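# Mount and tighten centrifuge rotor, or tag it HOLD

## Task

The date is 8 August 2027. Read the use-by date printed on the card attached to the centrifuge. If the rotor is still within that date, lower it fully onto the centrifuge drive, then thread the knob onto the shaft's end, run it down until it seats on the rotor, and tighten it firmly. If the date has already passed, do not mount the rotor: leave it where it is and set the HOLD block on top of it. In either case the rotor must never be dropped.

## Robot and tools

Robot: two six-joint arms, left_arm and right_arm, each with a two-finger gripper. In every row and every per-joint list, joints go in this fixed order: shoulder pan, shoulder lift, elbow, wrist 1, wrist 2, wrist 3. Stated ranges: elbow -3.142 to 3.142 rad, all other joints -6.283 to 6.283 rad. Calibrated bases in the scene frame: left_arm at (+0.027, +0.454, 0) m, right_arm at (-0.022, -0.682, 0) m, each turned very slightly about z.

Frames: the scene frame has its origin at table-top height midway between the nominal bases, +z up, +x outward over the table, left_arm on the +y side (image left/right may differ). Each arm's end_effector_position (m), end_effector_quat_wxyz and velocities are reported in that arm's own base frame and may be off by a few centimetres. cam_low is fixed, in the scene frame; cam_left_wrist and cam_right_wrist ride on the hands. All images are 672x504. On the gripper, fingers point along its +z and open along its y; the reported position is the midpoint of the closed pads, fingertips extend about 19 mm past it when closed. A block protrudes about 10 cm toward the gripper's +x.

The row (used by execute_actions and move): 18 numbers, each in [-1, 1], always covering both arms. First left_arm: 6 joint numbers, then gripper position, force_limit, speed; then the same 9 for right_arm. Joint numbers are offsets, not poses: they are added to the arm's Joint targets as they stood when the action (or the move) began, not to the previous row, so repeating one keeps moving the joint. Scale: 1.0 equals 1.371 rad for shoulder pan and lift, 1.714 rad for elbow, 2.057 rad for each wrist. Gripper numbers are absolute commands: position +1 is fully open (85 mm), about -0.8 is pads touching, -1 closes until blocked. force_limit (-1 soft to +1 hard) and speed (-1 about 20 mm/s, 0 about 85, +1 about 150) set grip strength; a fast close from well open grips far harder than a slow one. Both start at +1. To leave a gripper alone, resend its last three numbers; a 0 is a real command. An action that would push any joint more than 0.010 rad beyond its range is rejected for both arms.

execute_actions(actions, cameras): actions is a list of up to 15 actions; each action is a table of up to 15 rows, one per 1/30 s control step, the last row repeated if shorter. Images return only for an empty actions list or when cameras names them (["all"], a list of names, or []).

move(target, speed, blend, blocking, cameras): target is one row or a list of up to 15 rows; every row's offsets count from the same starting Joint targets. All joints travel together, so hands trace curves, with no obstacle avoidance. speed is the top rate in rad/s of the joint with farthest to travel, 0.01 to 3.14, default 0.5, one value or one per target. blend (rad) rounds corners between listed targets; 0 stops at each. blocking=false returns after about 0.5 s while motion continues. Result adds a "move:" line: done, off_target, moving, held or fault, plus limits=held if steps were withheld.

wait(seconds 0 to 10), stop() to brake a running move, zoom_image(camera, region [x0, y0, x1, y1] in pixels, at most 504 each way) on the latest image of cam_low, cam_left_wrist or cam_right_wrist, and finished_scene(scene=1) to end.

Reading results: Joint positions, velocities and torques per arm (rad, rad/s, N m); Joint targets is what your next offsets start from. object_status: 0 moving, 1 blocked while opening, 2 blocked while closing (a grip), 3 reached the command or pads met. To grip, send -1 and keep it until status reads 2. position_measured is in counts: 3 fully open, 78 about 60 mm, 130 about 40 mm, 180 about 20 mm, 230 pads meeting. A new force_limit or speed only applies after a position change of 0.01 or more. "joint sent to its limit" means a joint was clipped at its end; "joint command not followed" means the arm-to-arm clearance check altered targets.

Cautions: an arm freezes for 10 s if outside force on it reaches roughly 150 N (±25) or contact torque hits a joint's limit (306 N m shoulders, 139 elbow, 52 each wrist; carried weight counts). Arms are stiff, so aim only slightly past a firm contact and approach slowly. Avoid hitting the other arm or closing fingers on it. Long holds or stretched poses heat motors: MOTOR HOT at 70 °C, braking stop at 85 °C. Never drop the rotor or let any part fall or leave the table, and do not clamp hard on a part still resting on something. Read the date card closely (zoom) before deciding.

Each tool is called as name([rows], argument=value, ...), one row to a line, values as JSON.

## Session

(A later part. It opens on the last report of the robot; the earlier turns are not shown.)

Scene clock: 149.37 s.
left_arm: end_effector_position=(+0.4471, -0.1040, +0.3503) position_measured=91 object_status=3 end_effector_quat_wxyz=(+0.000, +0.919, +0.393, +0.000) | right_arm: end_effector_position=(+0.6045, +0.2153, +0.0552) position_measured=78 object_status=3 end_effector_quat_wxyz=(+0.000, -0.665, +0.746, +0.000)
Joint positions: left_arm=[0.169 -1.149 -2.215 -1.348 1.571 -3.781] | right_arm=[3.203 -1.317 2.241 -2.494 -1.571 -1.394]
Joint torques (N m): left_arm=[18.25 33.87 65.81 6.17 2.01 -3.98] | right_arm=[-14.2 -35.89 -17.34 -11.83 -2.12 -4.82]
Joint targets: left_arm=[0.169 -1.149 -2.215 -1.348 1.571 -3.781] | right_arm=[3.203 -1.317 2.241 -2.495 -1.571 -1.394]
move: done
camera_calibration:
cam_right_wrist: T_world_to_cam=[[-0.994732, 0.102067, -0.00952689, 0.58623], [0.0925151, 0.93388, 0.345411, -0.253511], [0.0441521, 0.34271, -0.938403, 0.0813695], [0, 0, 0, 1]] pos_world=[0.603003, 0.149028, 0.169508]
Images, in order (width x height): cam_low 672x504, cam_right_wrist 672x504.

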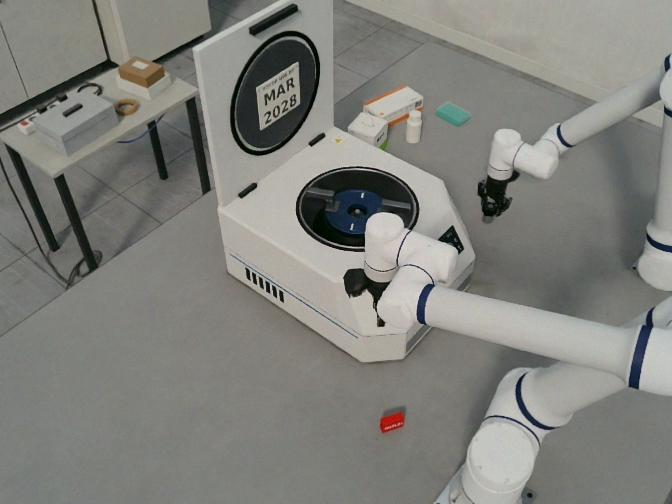

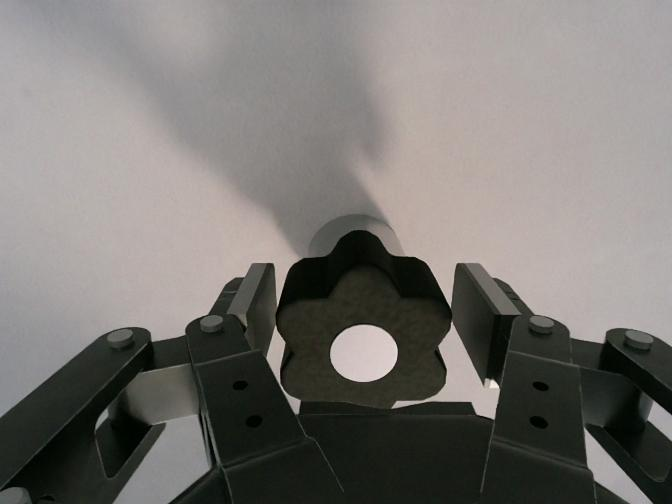

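execute_actions([
  [[0,0,0,0,0,0,0.3,0.3,-0.3,0,0,0,0,0,0,-1,-0.4,-1]],
  [[0,0,0,0,0,0,0.3,0.3,-0.3,0,0,0,0,0,0,-1,-0.4,-1]],
], cameras=["cam_right_wrist"])

Scene clock: 150.83 s.
left_arm: end_effector_position=(+0.4471, -0.1040, +0.3503) position_measured=91 object_status=3 end_effector_quat_wxyz=(+0.000, +0.919, +0.393, +0.000) | right_arm: end_effector_position=(+0.6045, +0.2153, +0.0551) position_measured=109 object_status=2 end_effector_quat_wxyz=(+0.000, -0.665, +0.746, +0.000)
Joint positions: left_arm=[0.169 -1.149 -2.215 -1.348 1.571 -3.781] | right_arm=[3.203 -1.317 2.241 -2.495 -1.571 -1.394]
Joint torques (N m): left_arm=[17.19 33.23 66.18 6.31 1.8 -3.79] | right_arm=[-12.7 -34.92 -17.38 -3.3 -1.68 -4.75]
Joint targets: left_arm=[0.169 -1.149 -2.215 -1.348 1.571 -3.781] | right_arm=[3.203 -1.317 2.241 -2.495 -1.571 -1.394]
Step readings (joint positions of left_arm | right_arm):
0: [0.169 -1.149 -2.215 -1.348 1.571 -3.781] | [3.203 -1.317 2.241 -2.495 -1.571 -1.394]
1: [0.169 -1.149 -2.215 -1.348 1.571 -3.781] | [3.203 -1.317 2.241 -2.495 -1.571 -1.394]
2: [0.169 -1.149 -2.215 -1.348 1.571 -3.781] | [3.203 -1.317 2.241 -2.495 -1.571 -1.394]
4: [0.169 -1.149 -2.215 -1.348 1.571 -3.781] | [3.203 -1.317 2.241 -2.495 -1.571 -1.394]
8: [0.169 -1.149 -2.215 -1.348 1.571 -3.781] | [3.203 -1.317 2.241 -2.495 -1.571 -1.394]
15: [0.169 -1.149 -2.215 -1.348 1.571 -3.781] | [3.203 -1.317 2.241 -2.495 -1.571 -1.394]
16: [0.169 -1.149 -2.215 -1.348 1.571 -3.781] | [3.203 -1.317 2.241 -2.495 -1.571 -1.394]
17: [0.169 -1.149 -2.215 -1.348 1.571 -3.781] | [3.203 -1.317 2.241 -2.495 -1.571 -1.394]
19: [0.169 -1.149 -2.215 -1.348 1.571 -3.781] | [3.203 -1.317 2.241 -2.495 -1.571 -1.394]
23: [0.169 -1.149 -2.215 -1.348 1.571 -3.781] | [3.203 -1.317 2.241 -2.495 -1.571 -1.394]
30: [0.169 -1.149 -2.215 -1.348 1.571 -3.781] | [3.203 -1.317 2.241 -2.495 -1.571 -1.394]
camera_calibration:
cam_right_wrist: T_world_to_cam=[[-0.994732, 0.102067, -0.00952689, 0.586229], [0.0925151, 0.93388, 0.345411, -0.253477], [0.0441521, 0.34271, -0.938403, 0.0812757], [0, 0, 0, 1]] pos_world=[0.603003, 0.149028, 0.169408]
Images, in order (width x height): cam_right_wrist 672x504.

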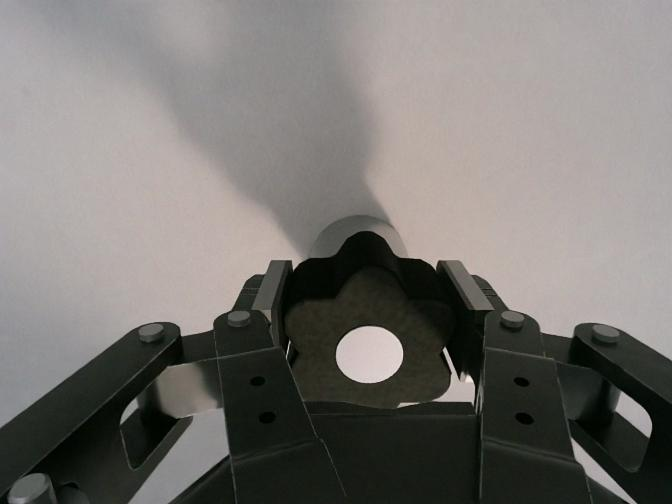

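move([
  [0,0,0,0,0,0,0.3,0.3,-0.3,0,-0.2662,-0.2473,0.3834,0,-0.243,-1,-0.4,-1],
  [0,0,0,0,0,0,0.3,0.3,-0.3,0.3837,0.3266,-0.8894,0.5234,0,-0.9966,-1,-0.4,-1],
], speed=1.2, blend=[0.1,0], cameras=["cam_low","cam_right_wrist"])

zoom_image(camera="cam_right_wrist", region=[260, 130, 460, 290])

zoom_image(camera="cam_low", region=[290, 90, 450, 260])

Scene clock: 156.30 s.
left_arm: end_effector_position=(+0.4471, -0.1040, +0.3503) position_measured=91 object_status=3 end_effector_quat_wxyz=(+0.000, +0.919, +0.393, +0.000) | right_arm: end_effector_position=(+0.7996, +0.7464, +0.4722) position_measured=109 object_status=2 end_effector_quat_wxyz=(+0.000, +0.902, +0.431, +0.000)
Joint positions: left_arm=[0.169 -1.149 -2.215 -1.348 1.571 -3.781] | right_arm=[3.73 -0.869 0.716 -1.418 -1.571 -3.444]
Joint torques (N m): left_arm=[19.32 32.68 65.5 6.24 2.17 -3.99] | right_arm=[7.98 -81 -51.46 -2.2 -1.23 -4.97]
Joint targets: left_arm=[0.169 -1.149 -2.215 -1.348 1.571 -3.781] | right_arm=[3.730 -0.869 0.716 -1.418 -1.571 -3.444]
move: done
camera_calibration:
cam_right_wrist: T_world_to_cam=[[0.78523, -0.619132, -0.00941122, -0.154963], [-0.57859, -0.739057, 0.345005, 0.873905], [-0.220559, -0.265463, -0.938554, 0.947702], [0, 0, 0, 1]] pos_world=[0.836339, 0.801503, 0.58651]
Images, in order (width x height): cam_low 672x504, cam_right_wrist 672x504.

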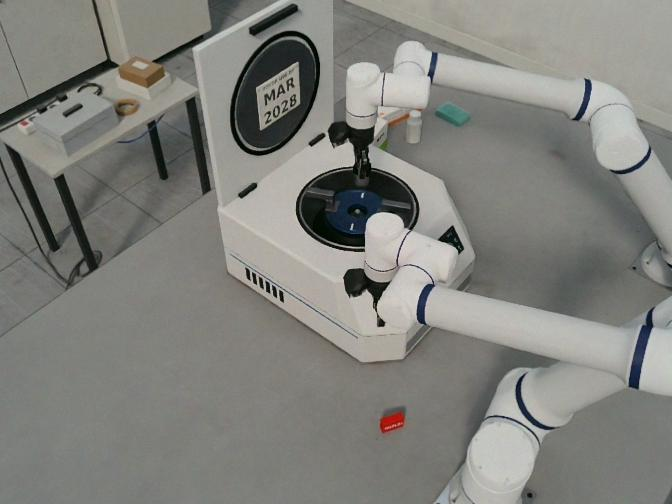

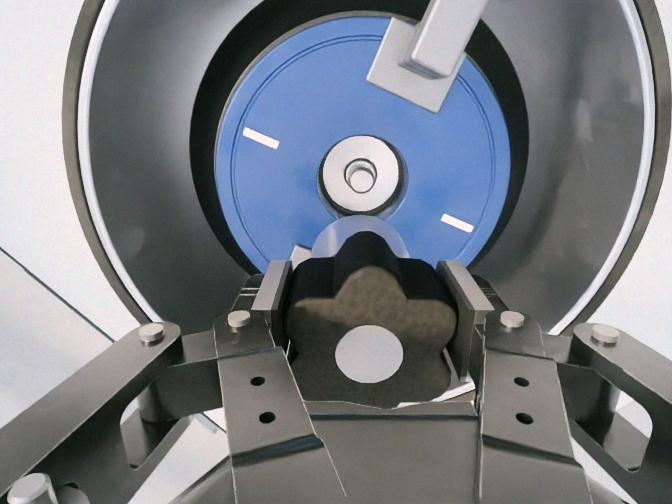

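Scaled by 2.520.

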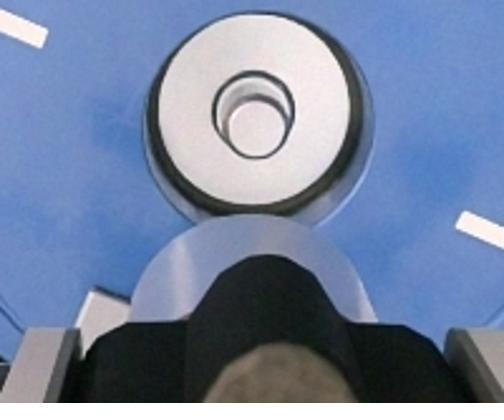

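Scaled by 2.965.

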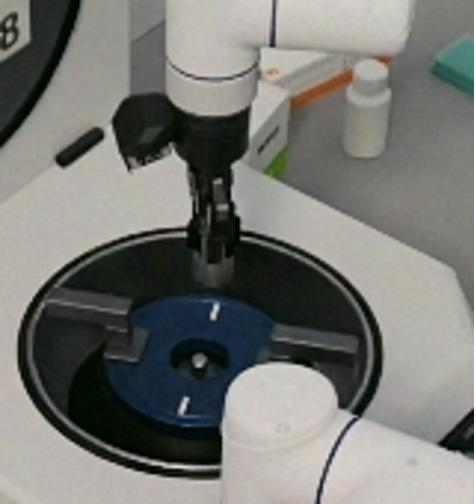

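move(target=[0,0,0,0,0,0,0.3,0.3,-0.3,-0.002583,0.021621,-0.029391,0.010081,0,-0.001729,-1,-0.4,-1], speed=0.1, cameras=["all"])

Scene clock: 160.20 s.
left_arm: end_effector_position=(+0.4471, -0.1040, +0.3503) position_measured=91 object_status=3 end_effector_quat_wxyz=(+0.000, +0.919, +0.393, +0.000) | right_arm: end_effector_position=(+0.8120, +0.7501, +0.4719) position_measured=109 object_status=2 end_effector_quat_wxyz=(+0.000, +0.902, +0.431, +0.000)
Joint positions: left_arm=[0.169 -1.149 -2.215 -1.348 1.571 -3.781] | right_arm=[3.726 -0.84 0.666 -1.397 -1.571 -3.448]
Joint torques (N m): left_arm=[16.7 32.96 65.78 6.31 2.22 -4.02] | right_arm=[-16.18 -80.54 -52.28 -1.88 -0.73 -4.72]
Joint targets: left_arm=[0.169 -1.149 -2.215 -1.348 1.571 -3.781] | right_arm=[3.726 -0.840 0.666 -1.397 -1.571 -3.448]
move: done
camera_calibration:
cam_left_wrist: T_world_to_cam=[[0.719021, -0.694796, -0.0163668, -0.377127], [-0.647307, -0.678078, 0.348143, 0.115726], [-0.252987, -0.239728, -0.937298, 0.546811], [0, 0, 0, 1]] pos_world=[0.484408, -0.0524685, 0.466063]
cam_right_wrist: T_world_to_cam=[[0.785415, -0.618897, -0.00945867, -0.162667], [-0.578341, -0.739221, 0.34507, 0.883875], [-0.220555, -0.265553, -0.938529, 0.951219], [0, 0, 0, 1]] pos_world=[0.848739, 0.805304, 0.586209]

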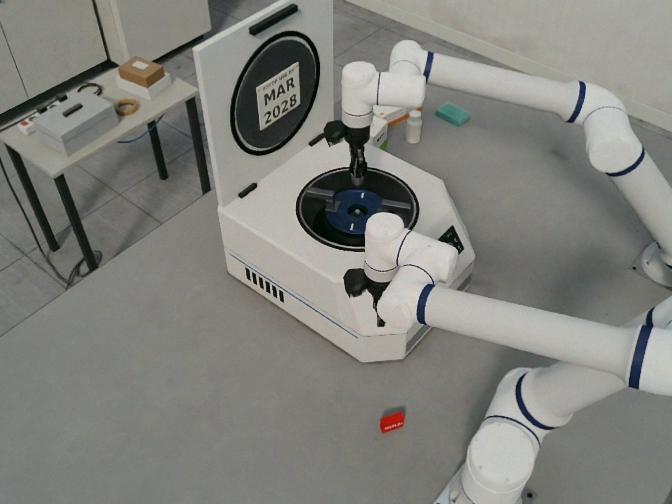

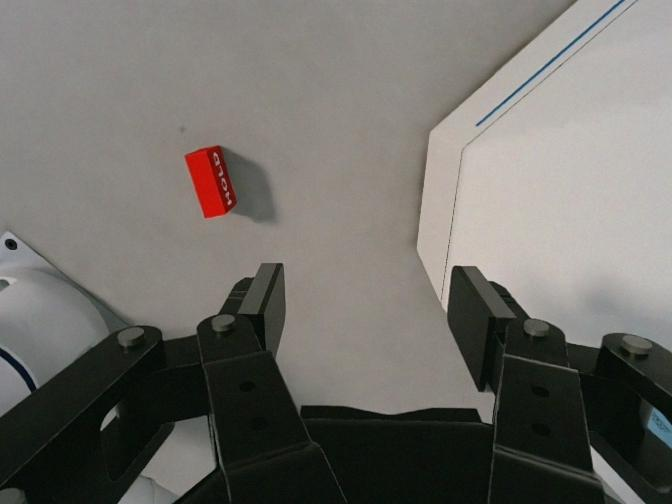

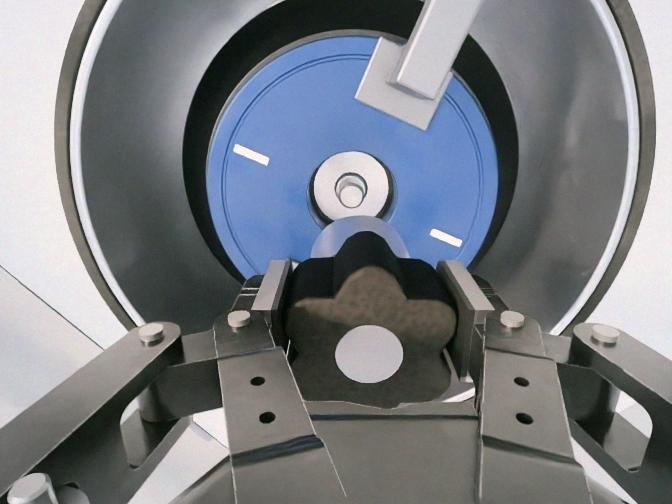

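zoom_image(camera="cam_low", region=[290, 130, 430, 250])

zoom_image(camera="cam_right_wrist", region=[200, 120, 500, 420])

Scaled by 3.600.

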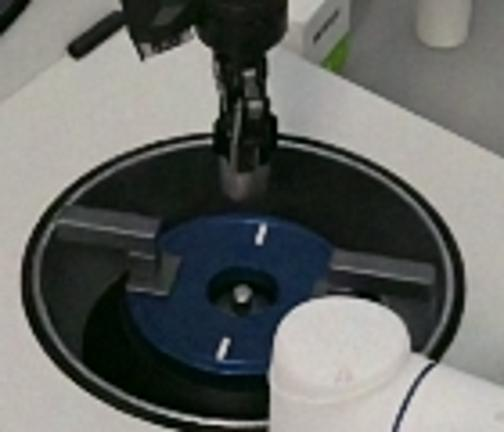

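Scaled by 1.680.

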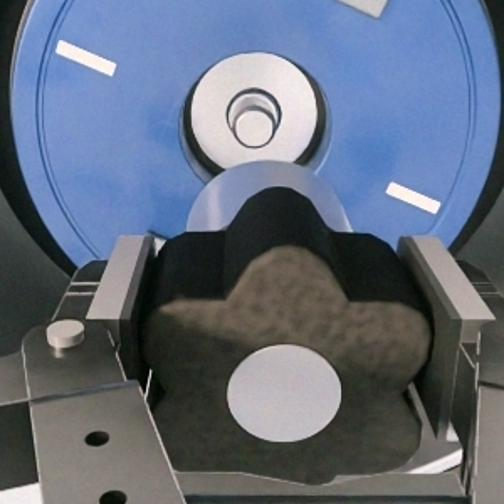

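zoom_image(camera="cam_low", region=[337, 165, 382, 225])

Scaled by 8.400.

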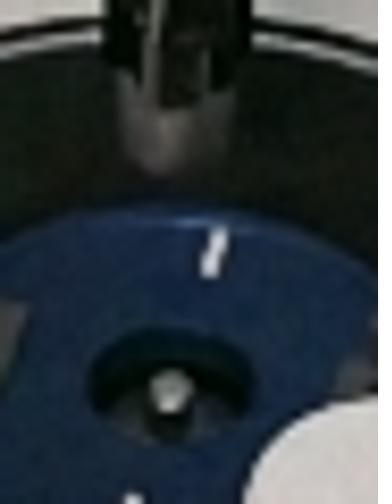

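move(target=[0,0,0,0,0,0,0.3,0.3,-0.3,0.00005,-0.01584,0.113899,-0.08435,0,0.00003,-1,-0.4,-1], speed=0.15, cameras=["all"])

zoom_image(camera="cam_low", region=[337, 180, 382, 225])

zoom_image(camera="cam_right_wrist", region=[250, 150, 480, 400])

Scene clock: 164.53 s.
left_arm: end_effector_position=(+0.4471, -0.1040, +0.3503) position_measured=91 object_status=3 end_effector_quat_wxyz=(+0.000, +0.919, +0.393, +0.000) | right_arm: end_effector_position=(+0.8108, +0.7494, +0.3822) position_measured=109 object_status=2 end_effector_quat_wxyz=(+0.000, +0.902, +0.431, +0.000)
Joint positions: left_arm=[0.169 -1.149 -2.215 -1.348 1.571 -3.781] | right_arm=[3.726 -0.861 0.861 -1.571 -1.571 -3.448]
Joint torques (N m): left_arm=[18.28 33.6 65.37 6.61 1.97 -4.33] | right_arm=[6.08 -102.85 -34.55 -12.08 -0.44 3.35]
Joint targets: left_arm=[0.169 -1.149 -2.215 -1.348 1.571 -3.781] | right_arm=[3.726 -0.861 0.861 -1.571 -1.571 -3.448]
move: done
camera_calibration:
cam_left_wrist: T_world_to_cam=[[0.719021, -0.694796, -0.0163668, -0.377127], [-0.647307, -0.678078, 0.348143, 0.115726], [-0.252987, -0.239728, -0.937298, 0.546811], [0, 0, 0, 1]] pos_world=[0.484408, -0.0524685, 0.466063]
cam_right_wrist: T_world_to_cam=[[0.78537, -0.618954, -0.00943104, -0.162999], [-0.578402, -0.739173, 0.345071, 0.913555], [-0.220554, -0.265553, -0.938529, 0.866556], [0, 0, 0, 1]] pos_world=[0.847539, 0.804503, 0.496509]

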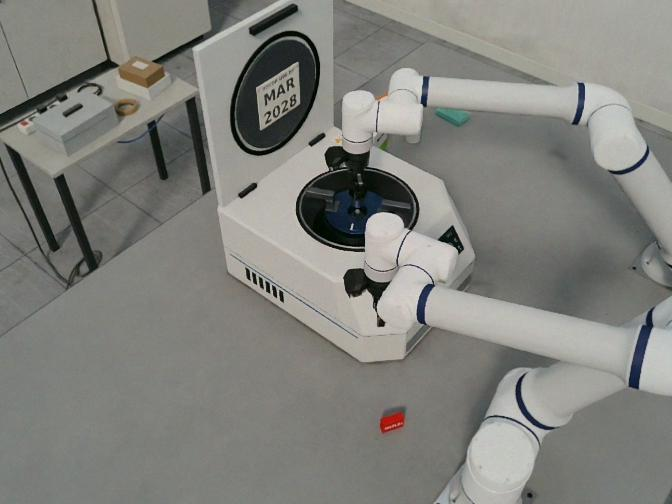

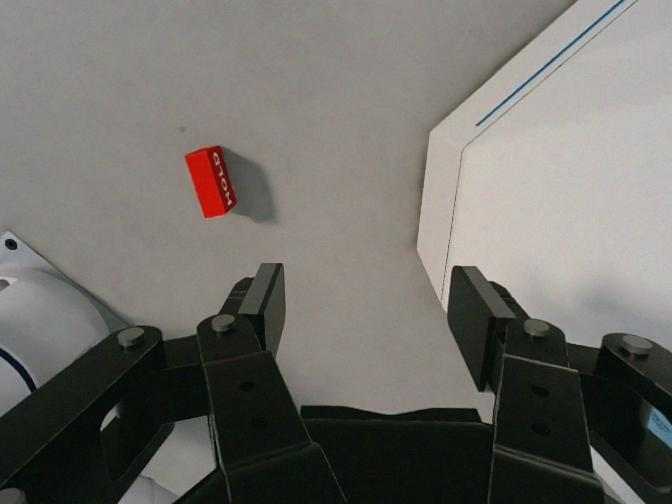

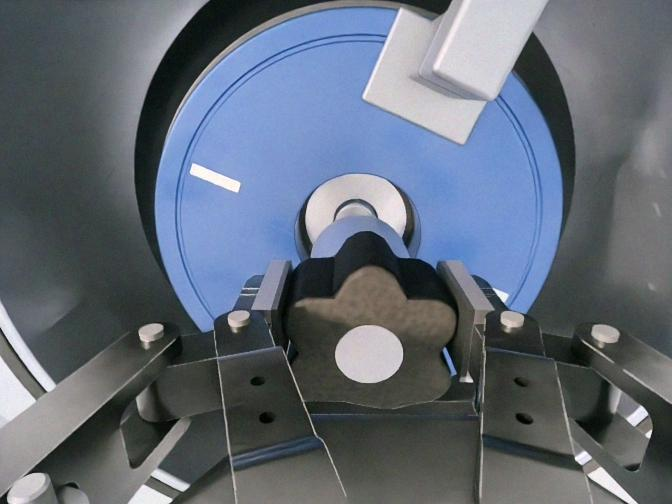

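Scaled by 11.200.

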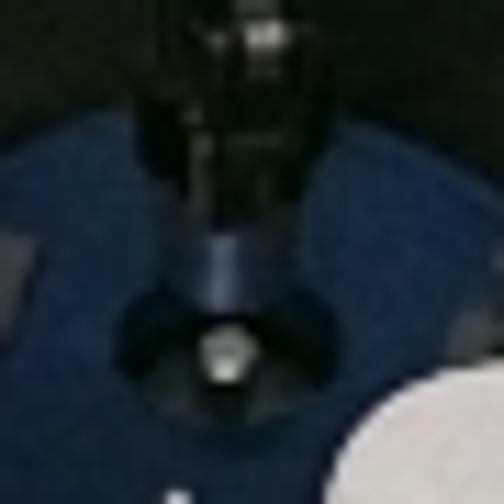

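Scaled by 2.016.

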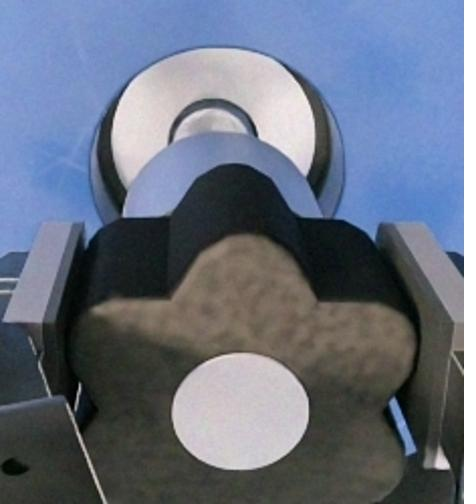

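move(target=[0,0,0,0,0,0,0.3,0.3,-0.3,0,0.000748,0.023488,-0.02007,0,0,-1,-0.4,-1], speed=0.05, cameras=["cam_low","cam_right_wrist"])

zoom_image(camera="cam_low", region=[337, 180, 382, 225])

zoom_image(camera="cam_right_wrist", region=[250, 150, 480, 400])

Scene clock: 167.13 s.
left_arm: end_effector_position=(+0.4471, -0.1040, +0.3503) position_measured=91 object_status=3 end_effector_quat_wxyz=(+0.000, +0.919, +0.393, +0.000) | right_arm: end_effector_position=(+0.8108, +0.7494, +0.3582) position_measured=109 object_status=2 end_effector_quat_wxyz=(+0.000, +0.902, +0.431, +0.000)
Joint positions: left_arm=[0.169 -1.149 -2.215 -1.348 1.571 -3.781] | right_arm=[3.726 -0.86 0.901 -1.612 -1.571 -3.448]
Joint torques (N m): left_arm=[19.16 33.87 66.32 6.12 2.3 -3.77] | right_arm=[8.39 -82.86 -35.17 -12.02 -0.18 3.3]
Joint targets: left_arm=[0.169 -1.149 -2.215 -1.348 1.571 -3.781] | right_arm=[3.726 -0.860 0.901 -1.612 -1.571 -3.448]
move: done
camera_calibration:
cam_right_wrist: T_world_to_cam=[[0.785415, -0.618897, -0.00945867, -0.163294], [-0.578341, -0.739221, 0.34507, 0.92179], [-0.220555, -0.265553, -0.938529, 0.844125], [0, 0, 0, 1]] pos_world=[0.847539, 0.804504, 0.472609]
Images, in order (width x height): cam_low 672x504, cam_right_wrist 672x504.

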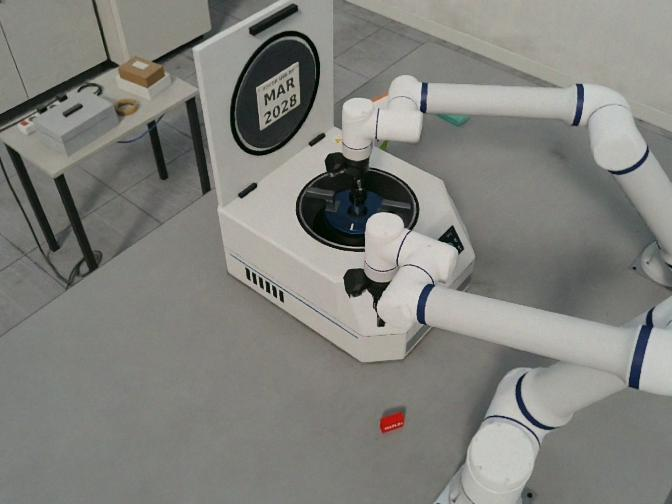

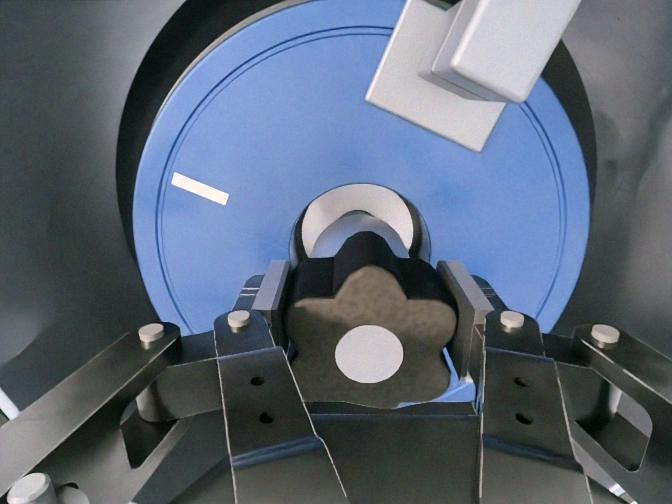

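Scaled by 11.200.

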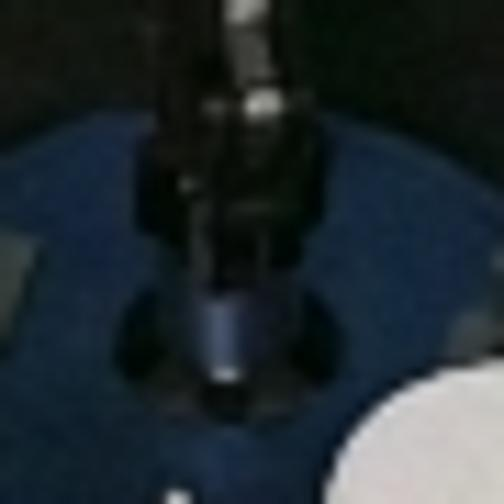

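Scaled by 2.016.

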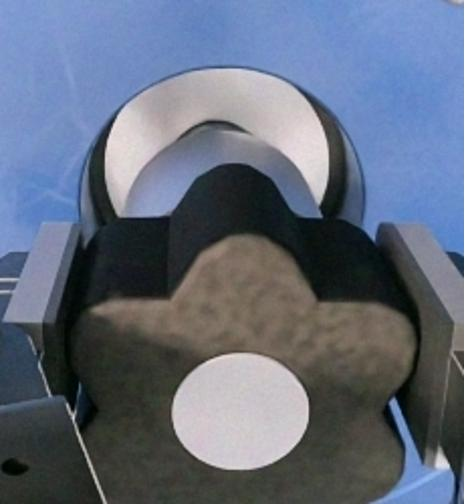

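move(target=[0,0,0,0,0,0,0.3,0.3,-0.3,0,0.000418,0.005565,-0.004915,0,0,-1,-0.4,-1], speed=0.02, cameras=[])

move(target=[0,0,0,0,0,0,0.3,0.3,-0.3,0,0.000139,0.001855,-0.001638,0,0,-1,-0.4,-1], speed=0.02, cameras=[])

Scene clock: 168.20 s.
left_arm: end_effector_position=(+0.4471, -0.1040, +0.3503) position_measured=91 object_status=3 end_effector_quat_wxyz=(+0.000, +0.919, +0.393, +0.000) | right_arm: end_effector_position=(+0.8108, +0.7494, +0.3522) position_measured=109 object_status=2 end_effector_quat_wxyz=(+0.000, +0.902, +0.431, +0.000)
Joint positions: left_arm=[0.169 -1.149 -2.215 -1.348 1.571 -3.781] | right_arm=[3.726 -0.86 0.911 -1.622 -1.571 -3.448]
Joint torques (N m): left_arm=[15.56 33.41 65.58 6.16 2.12 -3.79] | right_arm=[7.92 -81.89 -35.29 -12.97 0.08 3.31]
Joint targets: left_arm=[0.169 -1.149 -2.215 -1.348 1.571 -3.781] | right_arm=[3.726 -0.860 0.911 -1.622 -1.571 -3.448]
move: done
No camera images: "cameras" was empty.

Scene clock: 168.90 s.
left_arm: end_effector_position=(+0.4471, -0.1040, +0.3503) position_measured=91 object_status=3 end_effector_quat_wxyz=(+0.000, +0.919, +0.393, +0.000) | right_arm: end_effector_position=(+0.8108, +0.7494, +0.3502) position_measured=109 object_status=2 end_effector_quat_wxyz=(+0.000, +0.902, +0.431, +0.000)
Joint positions: left_arm=[0.169 -1.149 -2.215 -1.348 1.571 -3.781] | right_arm=[3.726 -0.859 0.914 -1.625 -1.571 -3.448]
Joint torques (N m): left_arm=[15.62 34.32 65.79 6.44 2.34 -3.53] | right_arm=[7.84 -81.44 -34.77 -12.33 -0.17 3.14]
Joint targets: left_arm=[0.169 -1.149 -2.215 -1.348 1.571 -3.781] | right_arm=[3.726 -0.859 0.914 -1.625 -1.571 -3.448]
move: done
No camera images: "cameras" was empty.

move(target=[0,0,0,0,0,0,0.3,0.3,-0.3,0,0.000139,0.001855,-0.001638,0,0,-1,-0.4,-1], speed=0.02, cameras=[])

move(target=[0,0,0,0,0,0,0.3,0.3,-0.3,0,0.00007,0.000928,-0.000819,0,0,-1,-0.4,-1], speed=0.02, cameras=[])

move(target=[0,0,0,0,0,0,0.3,0.3,-0.3,0,0.00007,0.000928,-0.000819,0,0,-1,-0.4,-1], speed=0.02, cameras=["cam_low","cam_right_wrist"])

zoom_image(camera="cam_right_wrist", region=[250, 150, 480, 400])

zoom_image(camera="cam_low", region=[337, 180, 382, 225])

Scene clock: 169.97 s.
left_arm: end_effector_position=(+0.4471, -0.1040, +0.3503) position_measured=91 object_status=3 end_effector_quat_wxyz=(+0.000, +0.919, +0.393, +0.000) | right_arm: end_effector_position=(+0.8108, +0.7494, +0.3482) position_measured=109 object_status=2 end_effector_quat_wxyz=(+0.000, +0.902, +0.431, +0.000)
Joint positions: left_arm=[0.169 -1.149 -2.215 -1.348 1.571 -3.781] | right_arm=[3.726 -0.859 0.917 -1.629 -1.571 -3.448]
Joint torques (N m): left_arm=[17.68 33.36 66.46 6.07 2.31 -3.49] | right_arm=[8.56 -81.42 -33.92 -12.36 0.15 3.19]
Joint targets: left_arm=[0.169 -1.149 -2.215 -1.348 1.571 -3.781] | right_arm=[3.726 -0.859 0.917 -1.629 -1.571 -3.448]
move: done
No camera images: "cameras" was empty.

Scene clock: 170.67 s.
left_arm: end_effector_position=(+0.4471, -0.1040, +0.3503) position_measured=91 object_status=3 end_effector_quat_wxyz=(+0.000, +0.919, +0.393, +0.000) | right_arm: end_effector_position=(+0.8108, +0.7494, +0.3472) position_measured=109 object_status=2 end_effector_quat_wxyz=(+0.000, +0.902, +0.431, +0.000)
Joint positions: left_arm=[0.169 -1.149 -2.215 -1.348 1.571 -3.781] | right_arm=[3.726 -0.859 0.919 -1.63 -1.571 -3.448]
Joint torques (N m): left_arm=[17.28 32.1 65.89 6.23 2.63 -3.91] | right_arm=[8.6 -81.73 -34.73 -12.49 0.21 3.23]
Joint targets: left_arm=[0.169 -1.149 -2.215 -1.348 1.571 -3.781] | right_arm=[3.726 -0.859 0.919 -1.631 -1.571 -3.448]
move: done
No camera images: "cameras" was empty.

Scene clock: 171.37 s.
left_arm: end_effector_position=(+0.4471, -0.1040, +0.3503) position_measured=91 object_status=3 end_effector_quat_wxyz=(+0.000, +0.919, +0.393, +0.000) | right_arm: end_effector_position=(+0.8108, +0.7494, +0.3462) position_measured=109 object_status=2 end_effector_quat_wxyz=(+0.000, +0.902, +0.431, +0.000)
Joint positions: left_arm=[0.169 -1.149 -2.215 -1.348 1.571 -3.781] | right_arm=[3.726 -0.859 0.92 -1.632 -1.571 -3.448]
Joint torques (N m): left_arm=[17.79 30.82 65.19 6.54 2.04 -3.49] | right_arm=[7.87 -80.97 -34.24 -12.31 0.27 3.25]
Joint targets: left_arm=[0.169 -1.149 -2.215 -1.348 1.571 -3.781] | right_arm=[3.726 -0.859 0.920 -1.632 -1.571 -3.448]
move: done
camera_calibration:
cam_right_wrist: T_world_to_cam=[[0.785415, -0.618897, -0.00945998, -0.163329], [-0.578333, -0.739212, 0.345103, 0.925878], [-0.220576, -0.265578, -0.938517, 0.832779], [0, 0, 0, 1]] pos_world=[0.847439, 0.804504, 0.460509]
Images, in order (width x height): cam_low 672x504, cam_right_wrist 672x504.

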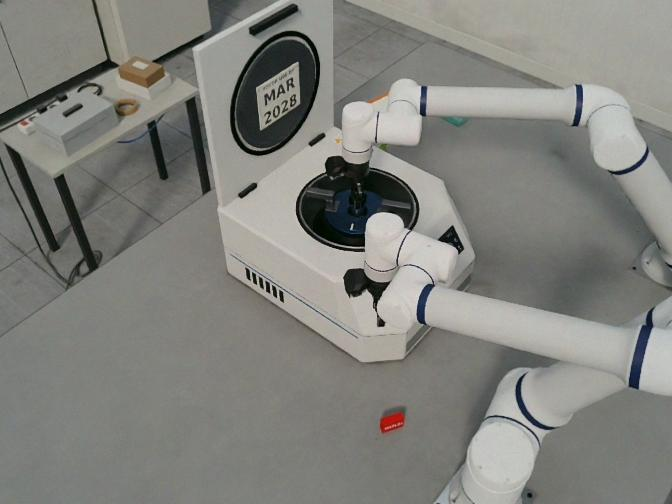

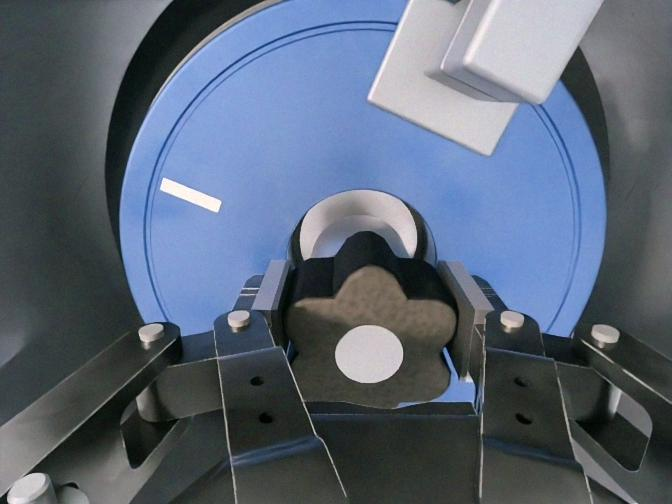

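Scaled by 2.016.

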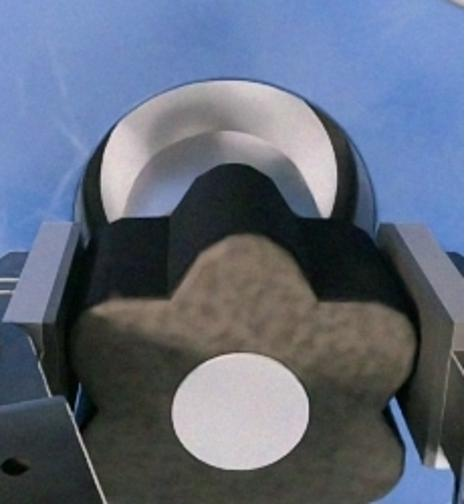

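Scaled by 11.200.

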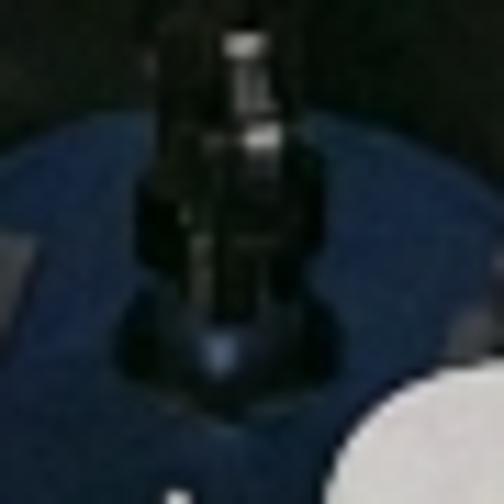

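move(target=[0,0,0,0,0,0,0.3,0.3,-0.3,0,0.00007,0.000928,-0.000819,0,0,-1,-0.4,-1], speed=0.02, cameras=[])

move(target=[0,0,0,0,0,0,0.3,0.3,-0.3,0,0.00007,0.000928,-0.000819,0,0,-1,-0.4,-1], speed=0.02, cameras=[])

move(target=[0,0,0,0,0,0,0.3,0.3,-0.3,0,0.00007,0.000928,-0.000819,0,0,-1,-0.4,-1], speed=0.02, cameras=[])

move(target=[0,0,0,0,0,0,0.3,0.3,-0.3,0,0.00007,0.000928,-0.000819,0,0,-1,-0.4,-1], speed=0.02, cameras=[])

Scene clock: 172.53 s.
left_arm: end_effector_position=(+0.4471, -0.1040, +0.3503) position_measured=91 object_status=3 end_effector_quat_wxyz=(+0.000, +0.919, +0.393, +0.000) | right_arm: end_effector_position=(+0.8107, +0.7494, +0.3452) position_measured=109 object_status=2 end_effector_quat_wxyz=(+0.000, +0.902, +0.431, +0.000)
Joint positions: left_arm=[0.169 -1.149 -2.215 -1.348 1.571 -3.781] | right_arm=[3.726 -0.859 0.922 -1.634 -1.571 -3.448]
Joint torques (N m): left_arm=[18.65 32.89 66.33 6.23 1.93 -3.71] | right_arm=[8.35 -80.86 -33.94 -12.37 0.23 3.39]
Joint targets: left_arm=[0.169 -1.149 -2.215 -1.348 1.571 -3.781] | right_arm=[3.726 -0.859 0.922 -1.634 -1.571 -3.448]
move: done
No camera images: "cameras" was empty.

Scene clock: 173.23 s.
left_arm: end_effector_position=(+0.4471, -0.1040, +0.3503) position_measured=91 object_status=3 end_effector_quat_wxyz=(+0.000, +0.919, +0.393, +0.000) | right_arm: end_effector_position=(+0.8107, +0.7493, +0.3442) position_measured=109 object_status=2 end_effector_quat_wxyz=(+0.000, +0.902, +0.431, +0.000)
Joint positions: left_arm=[0.169 -1.149 -2.215 -1.348 1.571 -3.781] | right_arm=[3.726 -0.859 0.923 -1.636 -1.571 -3.448]
Joint torques (N m): left_arm=[17.28 32.51 65.12 6.3 2 -3.88] | right_arm=[8.46 -82.36 -34.62 -12.25 0.5 3.42]
Joint targets: left_arm=[0.169 -1.149 -2.215 -1.348 1.571 -3.781] | right_arm=[3.726 -0.859 0.923 -1.636 -1.571 -3.448]
move: done
No camera images: "cameras" was empty.

Scene clock: 173.93 s.
left_arm: end_effector_position=(+0.4471, -0.1040, +0.3503) position_measured=91 object_status=3 end_effector_quat_wxyz=(+0.000, +0.919, +0.393, +0.000) | right_arm: end_effector_position=(+0.8107, +0.7493, +0.3432) position_measured=109 object_status=2 end_effector_quat_wxyz=(+0.000, +0.902, +0.431, +0.000)
Joint positions: left_arm=[0.169 -1.149 -2.215 -1.348 1.571 -3.781] | right_arm=[3.726 -0.859 0.925 -1.637 -1.571 -3.448]
Joint torques (N m): left_arm=[18.81 31.25 66.42 6.16 2.14 -3.22] | right_arm=[8.1 -81.19 -34.75 -12.09 0.41 3.31]
Joint targets: left_arm=[0.169 -1.149 -2.215 -1.348 1.571 -3.781] | right_arm=[3.726 -0.859 0.925 -1.637 -1.571 -3.448]
move: done
No camera images: "cameras" was empty.

Scene clock: 174.63 s.
left_arm: end_effector_position=(+0.4471, -0.1040, +0.3503) position_measured=91 object_status=3 end_effector_quat_wxyz=(+0.000, +0.919, +0.393, +0.000) | right_arm: end_effector_position=(+0.8107, +0.7493, +0.3422) position_measured=109 object_status=2 end_effector_quat_wxyz=(+0.000, +0.902, +0.431, +0.000)
Joint positions: left_arm=[0.169 -1.149 -2.215 -1.348 1.571 -3.781] | right_arm=[3.726 -0.859 0.927 -1.639 -1.571 -3.448]
Joint torques (N m): left_arm=[18.1 31.37 65.21 5.92 2.25 -3.59] | right_arm=[7.62 -82.07 -34.31 -12.17 0.62 3.3]
Joint targets: left_arm=[0.169 -1.149 -2.215 -1.348 1.571 -3.781] | right_arm=[3.726 -0.859 0.927 -1.639 -1.571 -3.448]
move: done
No camera images: "cameras" was empty.

move(target=[0,0,0,0,0,0,0.3,0.3,-0.3,0,0.00007,0.000928,-0.000819,0,0,-1,-0.4,-1], speed=0.02, cameras=[])

move(target=[0,0,0,0,0,0,0.3,0.3,-0.3,0,0.00007,0.000928,-0.000819,0,0,-1,-0.4,-1], speed=0.02, cameras=[])

move(target=[0,0,0,0,0,0,0.3,0.3,-0.3,0,0.00007,0.000928,-0.000819,0,0,-1,-0.4,-1], speed=0.02, cameras=["cam_low","cam_right_wrist"])

zoom_image(camera="cam_right_wrist", region=[250, 150, 480, 400])

zoom_image(camera="cam_low", region=[337, 180, 382, 225])

Scene clock: 175.97 s.
left_arm: end_effector_position=(+0.4471, -0.1040, +0.3503) position_measured=91 object_status=3 end_effector_quat_wxyz=(+0.000, +0.919, +0.393, +0.000) | right_arm: end_effector_position=(+0.8107, +0.7493, +0.3412) position_measured=109 object_status=2 end_effector_quat_wxyz=(+0.000, +0.902, +0.431, +0.000)
Joint positions: left_arm=[0.169 -1.149 -2.215 -1.348 1.571 -3.781] | right_arm=[3.726 -0.859 0.928 -1.641 -1.571 -3.448]
Joint torques (N m): left_arm=[16.49 33.26 65.91 6.62 1.88 -3.59] | right_arm=[8.06 -81.86 -34.29 -12.25 0.64 3.36]
Joint targets: left_arm=[0.169 -1.149 -2.215 -1.348 1.571 -3.781] | right_arm=[3.726 -0.859 0.928 -1.641 -1.571 -3.448]
move: done
No camera images: "cameras" was empty.

Scene clock: 176.67 s.
left_arm: end_effector_position=(+0.4471, -0.1040, +0.3503) position_measured=91 object_status=3 end_effector_quat_wxyz=(+0.000, +0.919, +0.393, +0.000) | right_arm: end_effector_position=(+0.8107, +0.7493, +0.3402) position_measured=109 object_status=2 end_effector_quat_wxyz=(+0.000, +0.902, +0.431, +0.000)
Joint positions: left_arm=[0.169 -1.149 -2.215 -1.348 1.571 -3.781] | right_arm=[3.726 -0.859 0.93 -1.642 -1.571 -3.448]
Joint torques (N m): left_arm=[15.99 30.63 66.02 6.42 2.49 -3.56] | right_arm=[8.03 -81.42 -34.59 -12.31 0.86 3.32]
Joint targets: left_arm=[0.169 -1.149 -2.215 -1.348 1.571 -3.781] | right_arm=[3.726 -0.859 0.930 -1.642 -1.571 -3.448]
move: done
No camera images: "cameras" was empty.

Scene clock: 177.37 s.
left_arm: end_effector_position=(+0.4471, -0.1040, +0.3503) position_measured=91 object_status=3 end_effector_quat_wxyz=(+0.000, +0.919, +0.393, +0.000) | right_arm: end_effector_position=(+0.8106, +0.7493, +0.3392) position_measured=109 object_status=2 end_effector_quat_wxyz=(+0.000, +0.902, +0.431, +0.000)
Joint positions: left_arm=[0.169 -1.149 -2.215 -1.348 1.571 -3.781] | right_arm=[3.726 -0.858 0.931 -1.644 -1.571 -3.448]
Joint torques (N m): left_arm=[16.72 30.54 67 6.34 2.07 -3.27] | right_arm=[8.01 -82.84 -34.84 -12.4 0.76 3.26]
Joint targets: left_arm=[0.169 -1.149 -2.215 -1.348 1.571 -3.781] | right_arm=[3.726 -0.858 0.931 -1.644 -1.571 -3.448]
move: done
camera_calibration:
cam_right_wrist: T_world_to_cam=[[0.785415, -0.618897, -0.00945998, -0.163379], [-0.578333, -0.739212, 0.345103, 0.928161], [-0.220576, -0.265578, -0.938517, 0.826161], [0, 0, 0, 1]] pos_world=[0.847339, 0.804404, 0.453509]
Images, in order (width x height): cam_low 672x504, cam_right_wrist 672x504.

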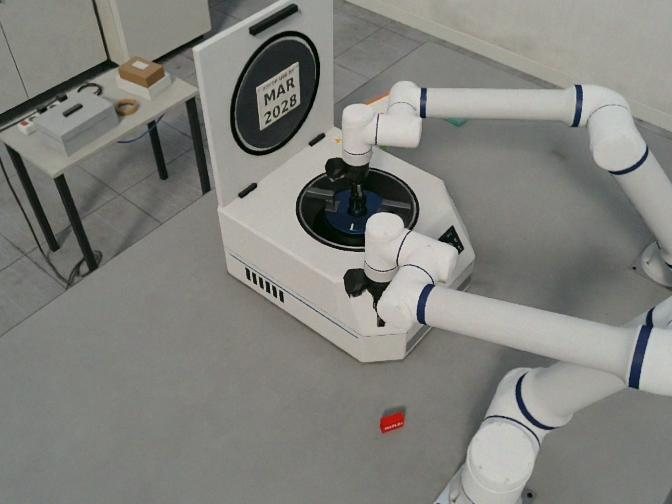

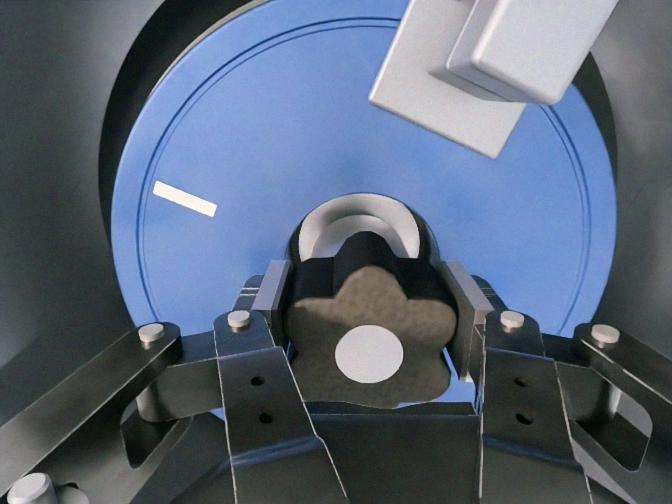

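Scaled by 2.016.

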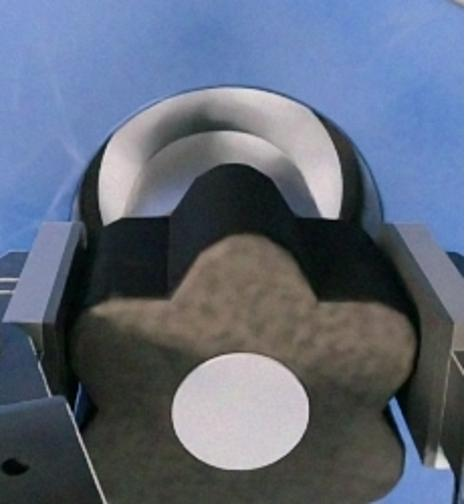

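Scaled by 11.200.

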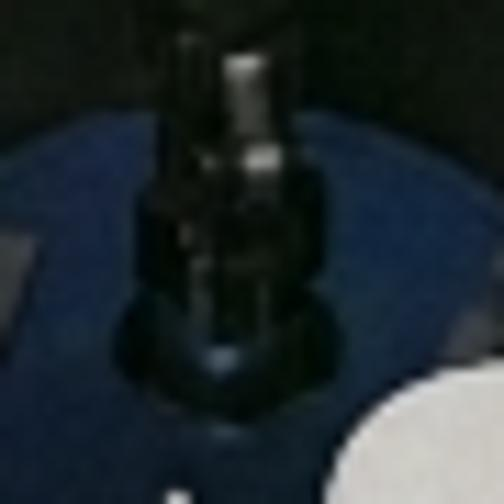

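move(target=[0,0,0,0,0,0,0.3,0.3,-0.3,0,0.00007,0.000928,-0.000819,0,0,-1,-0.4,-1], speed=0.02, cameras=[])

move(target=[0,0,0,0,0,0,0.3,0.3,-0.3,0,0.00007,0.000928,-0.000819,0,0,-1,-0.4,-1], speed=0.02, cameras=[])

move(target=[0,0,0,0,0,0,0.3,0.3,-0.3,0,0.00007,0.000928,-0.000819,0,0,-1,-0.4,-1], speed=0.02, cameras=[])

move(target=[0,0,0,0,0,0,0.3,0.3,-0.3,0,0.00007,0.000928,-0.000819,0,0,-1,-0.4,-1], speed=0.02, cameras=[])

move(target=[0,0,0,0,0,0,0.3,0.3,-0.3,0,0.00007,0.000928,-0.000819,0,0,-1,-0.4,-1], speed=0.02, cameras=[])

Scene clock: 178.57 s.
left_arm: end_effector_position=(+0.4471, -0.1040, +0.3503) position_measured=91 object_status=3 end_effector_quat_wxyz=(+0.000, +0.919, +0.393, +0.000) | right_arm: end_effector_position=(+0.8106, +0.7493, +0.3382) position_measured=109 object_status=2 end_effector_quat_wxyz=(+0.000, +0.902, +0.431, +0.000)
Joint positions: left_arm=[0.169 -1.149 -2.215 -1.348 1.571 -3.781] | right_arm=[3.726 -0.858 0.933 -1.646 -1.571 -3.448]
Joint torques (N m): left_arm=[16.52 31.54 64.62 6 2.05 -3.68] | right_arm=[8.74 -82.15 -34.64 -12.21 0.91 3.32]
Joint targets: left_arm=[0.169 -1.149 -2.215 -1.348 1.571 -3.781] | right_arm=[3.726 -0.858 0.933 -1.646 -1.571 -3.448]
move: done
No camera images: "cameras" was empty.

Scene clock: 179.27 s.
left_arm: end_effector_position=(+0.4471, -0.1040, +0.3503) position_measured=91 object_status=3 end_effector_quat_wxyz=(+0.000, +0.919, +0.393, +0.000) | right_arm: end_effector_position=(+0.8106, +0.7493, +0.3372) position_measured=109 object_status=2 end_effector_quat_wxyz=(+0.000, +0.902, +0.431, +0.000)
Joint positions: left_arm=[0.169 -1.149 -2.215 -1.348 1.571 -3.781] | right_arm=[3.726 -0.858 0.935 -1.647 -1.571 -3.448]
Joint torques (N m): left_arm=[16.06 33.92 65.53 6.53 2.04 -3.57] | right_arm=[7.61 -81.64 -34.36 -12.48 1 3.13]
Joint targets: left_arm=[0.169 -1.149 -2.215 -1.348 1.571 -3.781] | right_arm=[3.726 -0.858 0.935 -1.647 -1.571 -3.448]
move: done
No camera images: "cameras" was empty.

Scene clock: 179.97 s.
left_arm: end_effector_position=(+0.4471, -0.1040, +0.3503) position_measured=91 object_status=3 end_effector_quat_wxyz=(+0.000, +0.919, +0.393, +0.000) | right_arm: end_effector_position=(+0.8106, +0.7492, +0.3362) position_measured=109 object_status=2 end_effector_quat_wxyz=(+0.000, +0.902, +0.431, +0.000)
Joint positions: left_arm=[0.169 -1.149 -2.215 -1.348 1.571 -3.781] | right_arm=[3.726 -0.858 0.936 -1.649 -1.571 -3.448]
Joint torques (N m): left_arm=[17.42 32.07 65.7 6.44 2.15 -3.29] | right_arm=[9.12 -81.71 -34.42 -12.26 1.06 3.38]
Joint targets: left_arm=[0.169 -1.149 -2.215 -1.348 1.571 -3.781] | right_arm=[3.726 -0.858 0.936 -1.649 -1.571 -3.448]
move: done
No camera images: "cameras" was empty.

Scene clock: 180.67 s.
left_arm: end_effector_position=(+0.4471, -0.1040, +0.3503) position_measured=91 object_status=3 end_effector_quat_wxyz=(+0.000, +0.919, +0.393, +0.000) | right_arm: end_effector_position=(+0.8105, +0.7492, +0.3352) position_measured=109 object_status=2 end_effector_quat_wxyz=(+0.000, +0.902, +0.431, +0.000)
Joint positions: left_arm=[0.169 -1.149 -2.215 -1.348 1.571 -3.781] | right_arm=[3.726 -0.858 0.938 -1.651 -1.571 -3.448]
Joint torques (N m): left_arm=[14.59 30 65.62 6.24 2.15 -3.66] | right_arm=[7.56 -81.51 -34.28 -12.45 1.12 3.16]
Joint targets: left_arm=[0.169 -1.149 -2.215 -1.348 1.571 -3.781] | right_arm=[3.726 -0.858 0.938 -1.651 -1.571 -3.448]
move: done
No camera images: "cameras" was empty.

Scene clock: 181.37 s.
left_arm: end_effector_position=(+0.4471, -0.1040, +0.3503) position_measured=91 object_status=3 end_effector_quat_wxyz=(+0.000, +0.919, +0.393, +0.000) | right_arm: end_effector_position=(+0.8105, +0.7492, +0.3342) position_measured=109 object_status=2 end_effector_quat_wxyz=(+0.000, +0.902, +0.431, +0.000)
Joint positions: left_arm=[0.169 -1.149 -2.215 -1.348 1.571 -3.781] | right_arm=[3.726 -0.858 0.939 -1.652 -1.571 -3.448]
Joint torques (N m): left_arm=[17.81 34.84 66.04 6.37 2.25 -3.53] | right_arm=[8.14 -81.48 -34.36 -12.37 1.33 3.2]
Joint targets: left_arm=[0.169 -1.149 -2.215 -1.348 1.571 -3.781] | right_arm=[3.726 -0.858 0.939 -1.652 -1.571 -3.448]
move: done
No camera images: "cameras" was empty.


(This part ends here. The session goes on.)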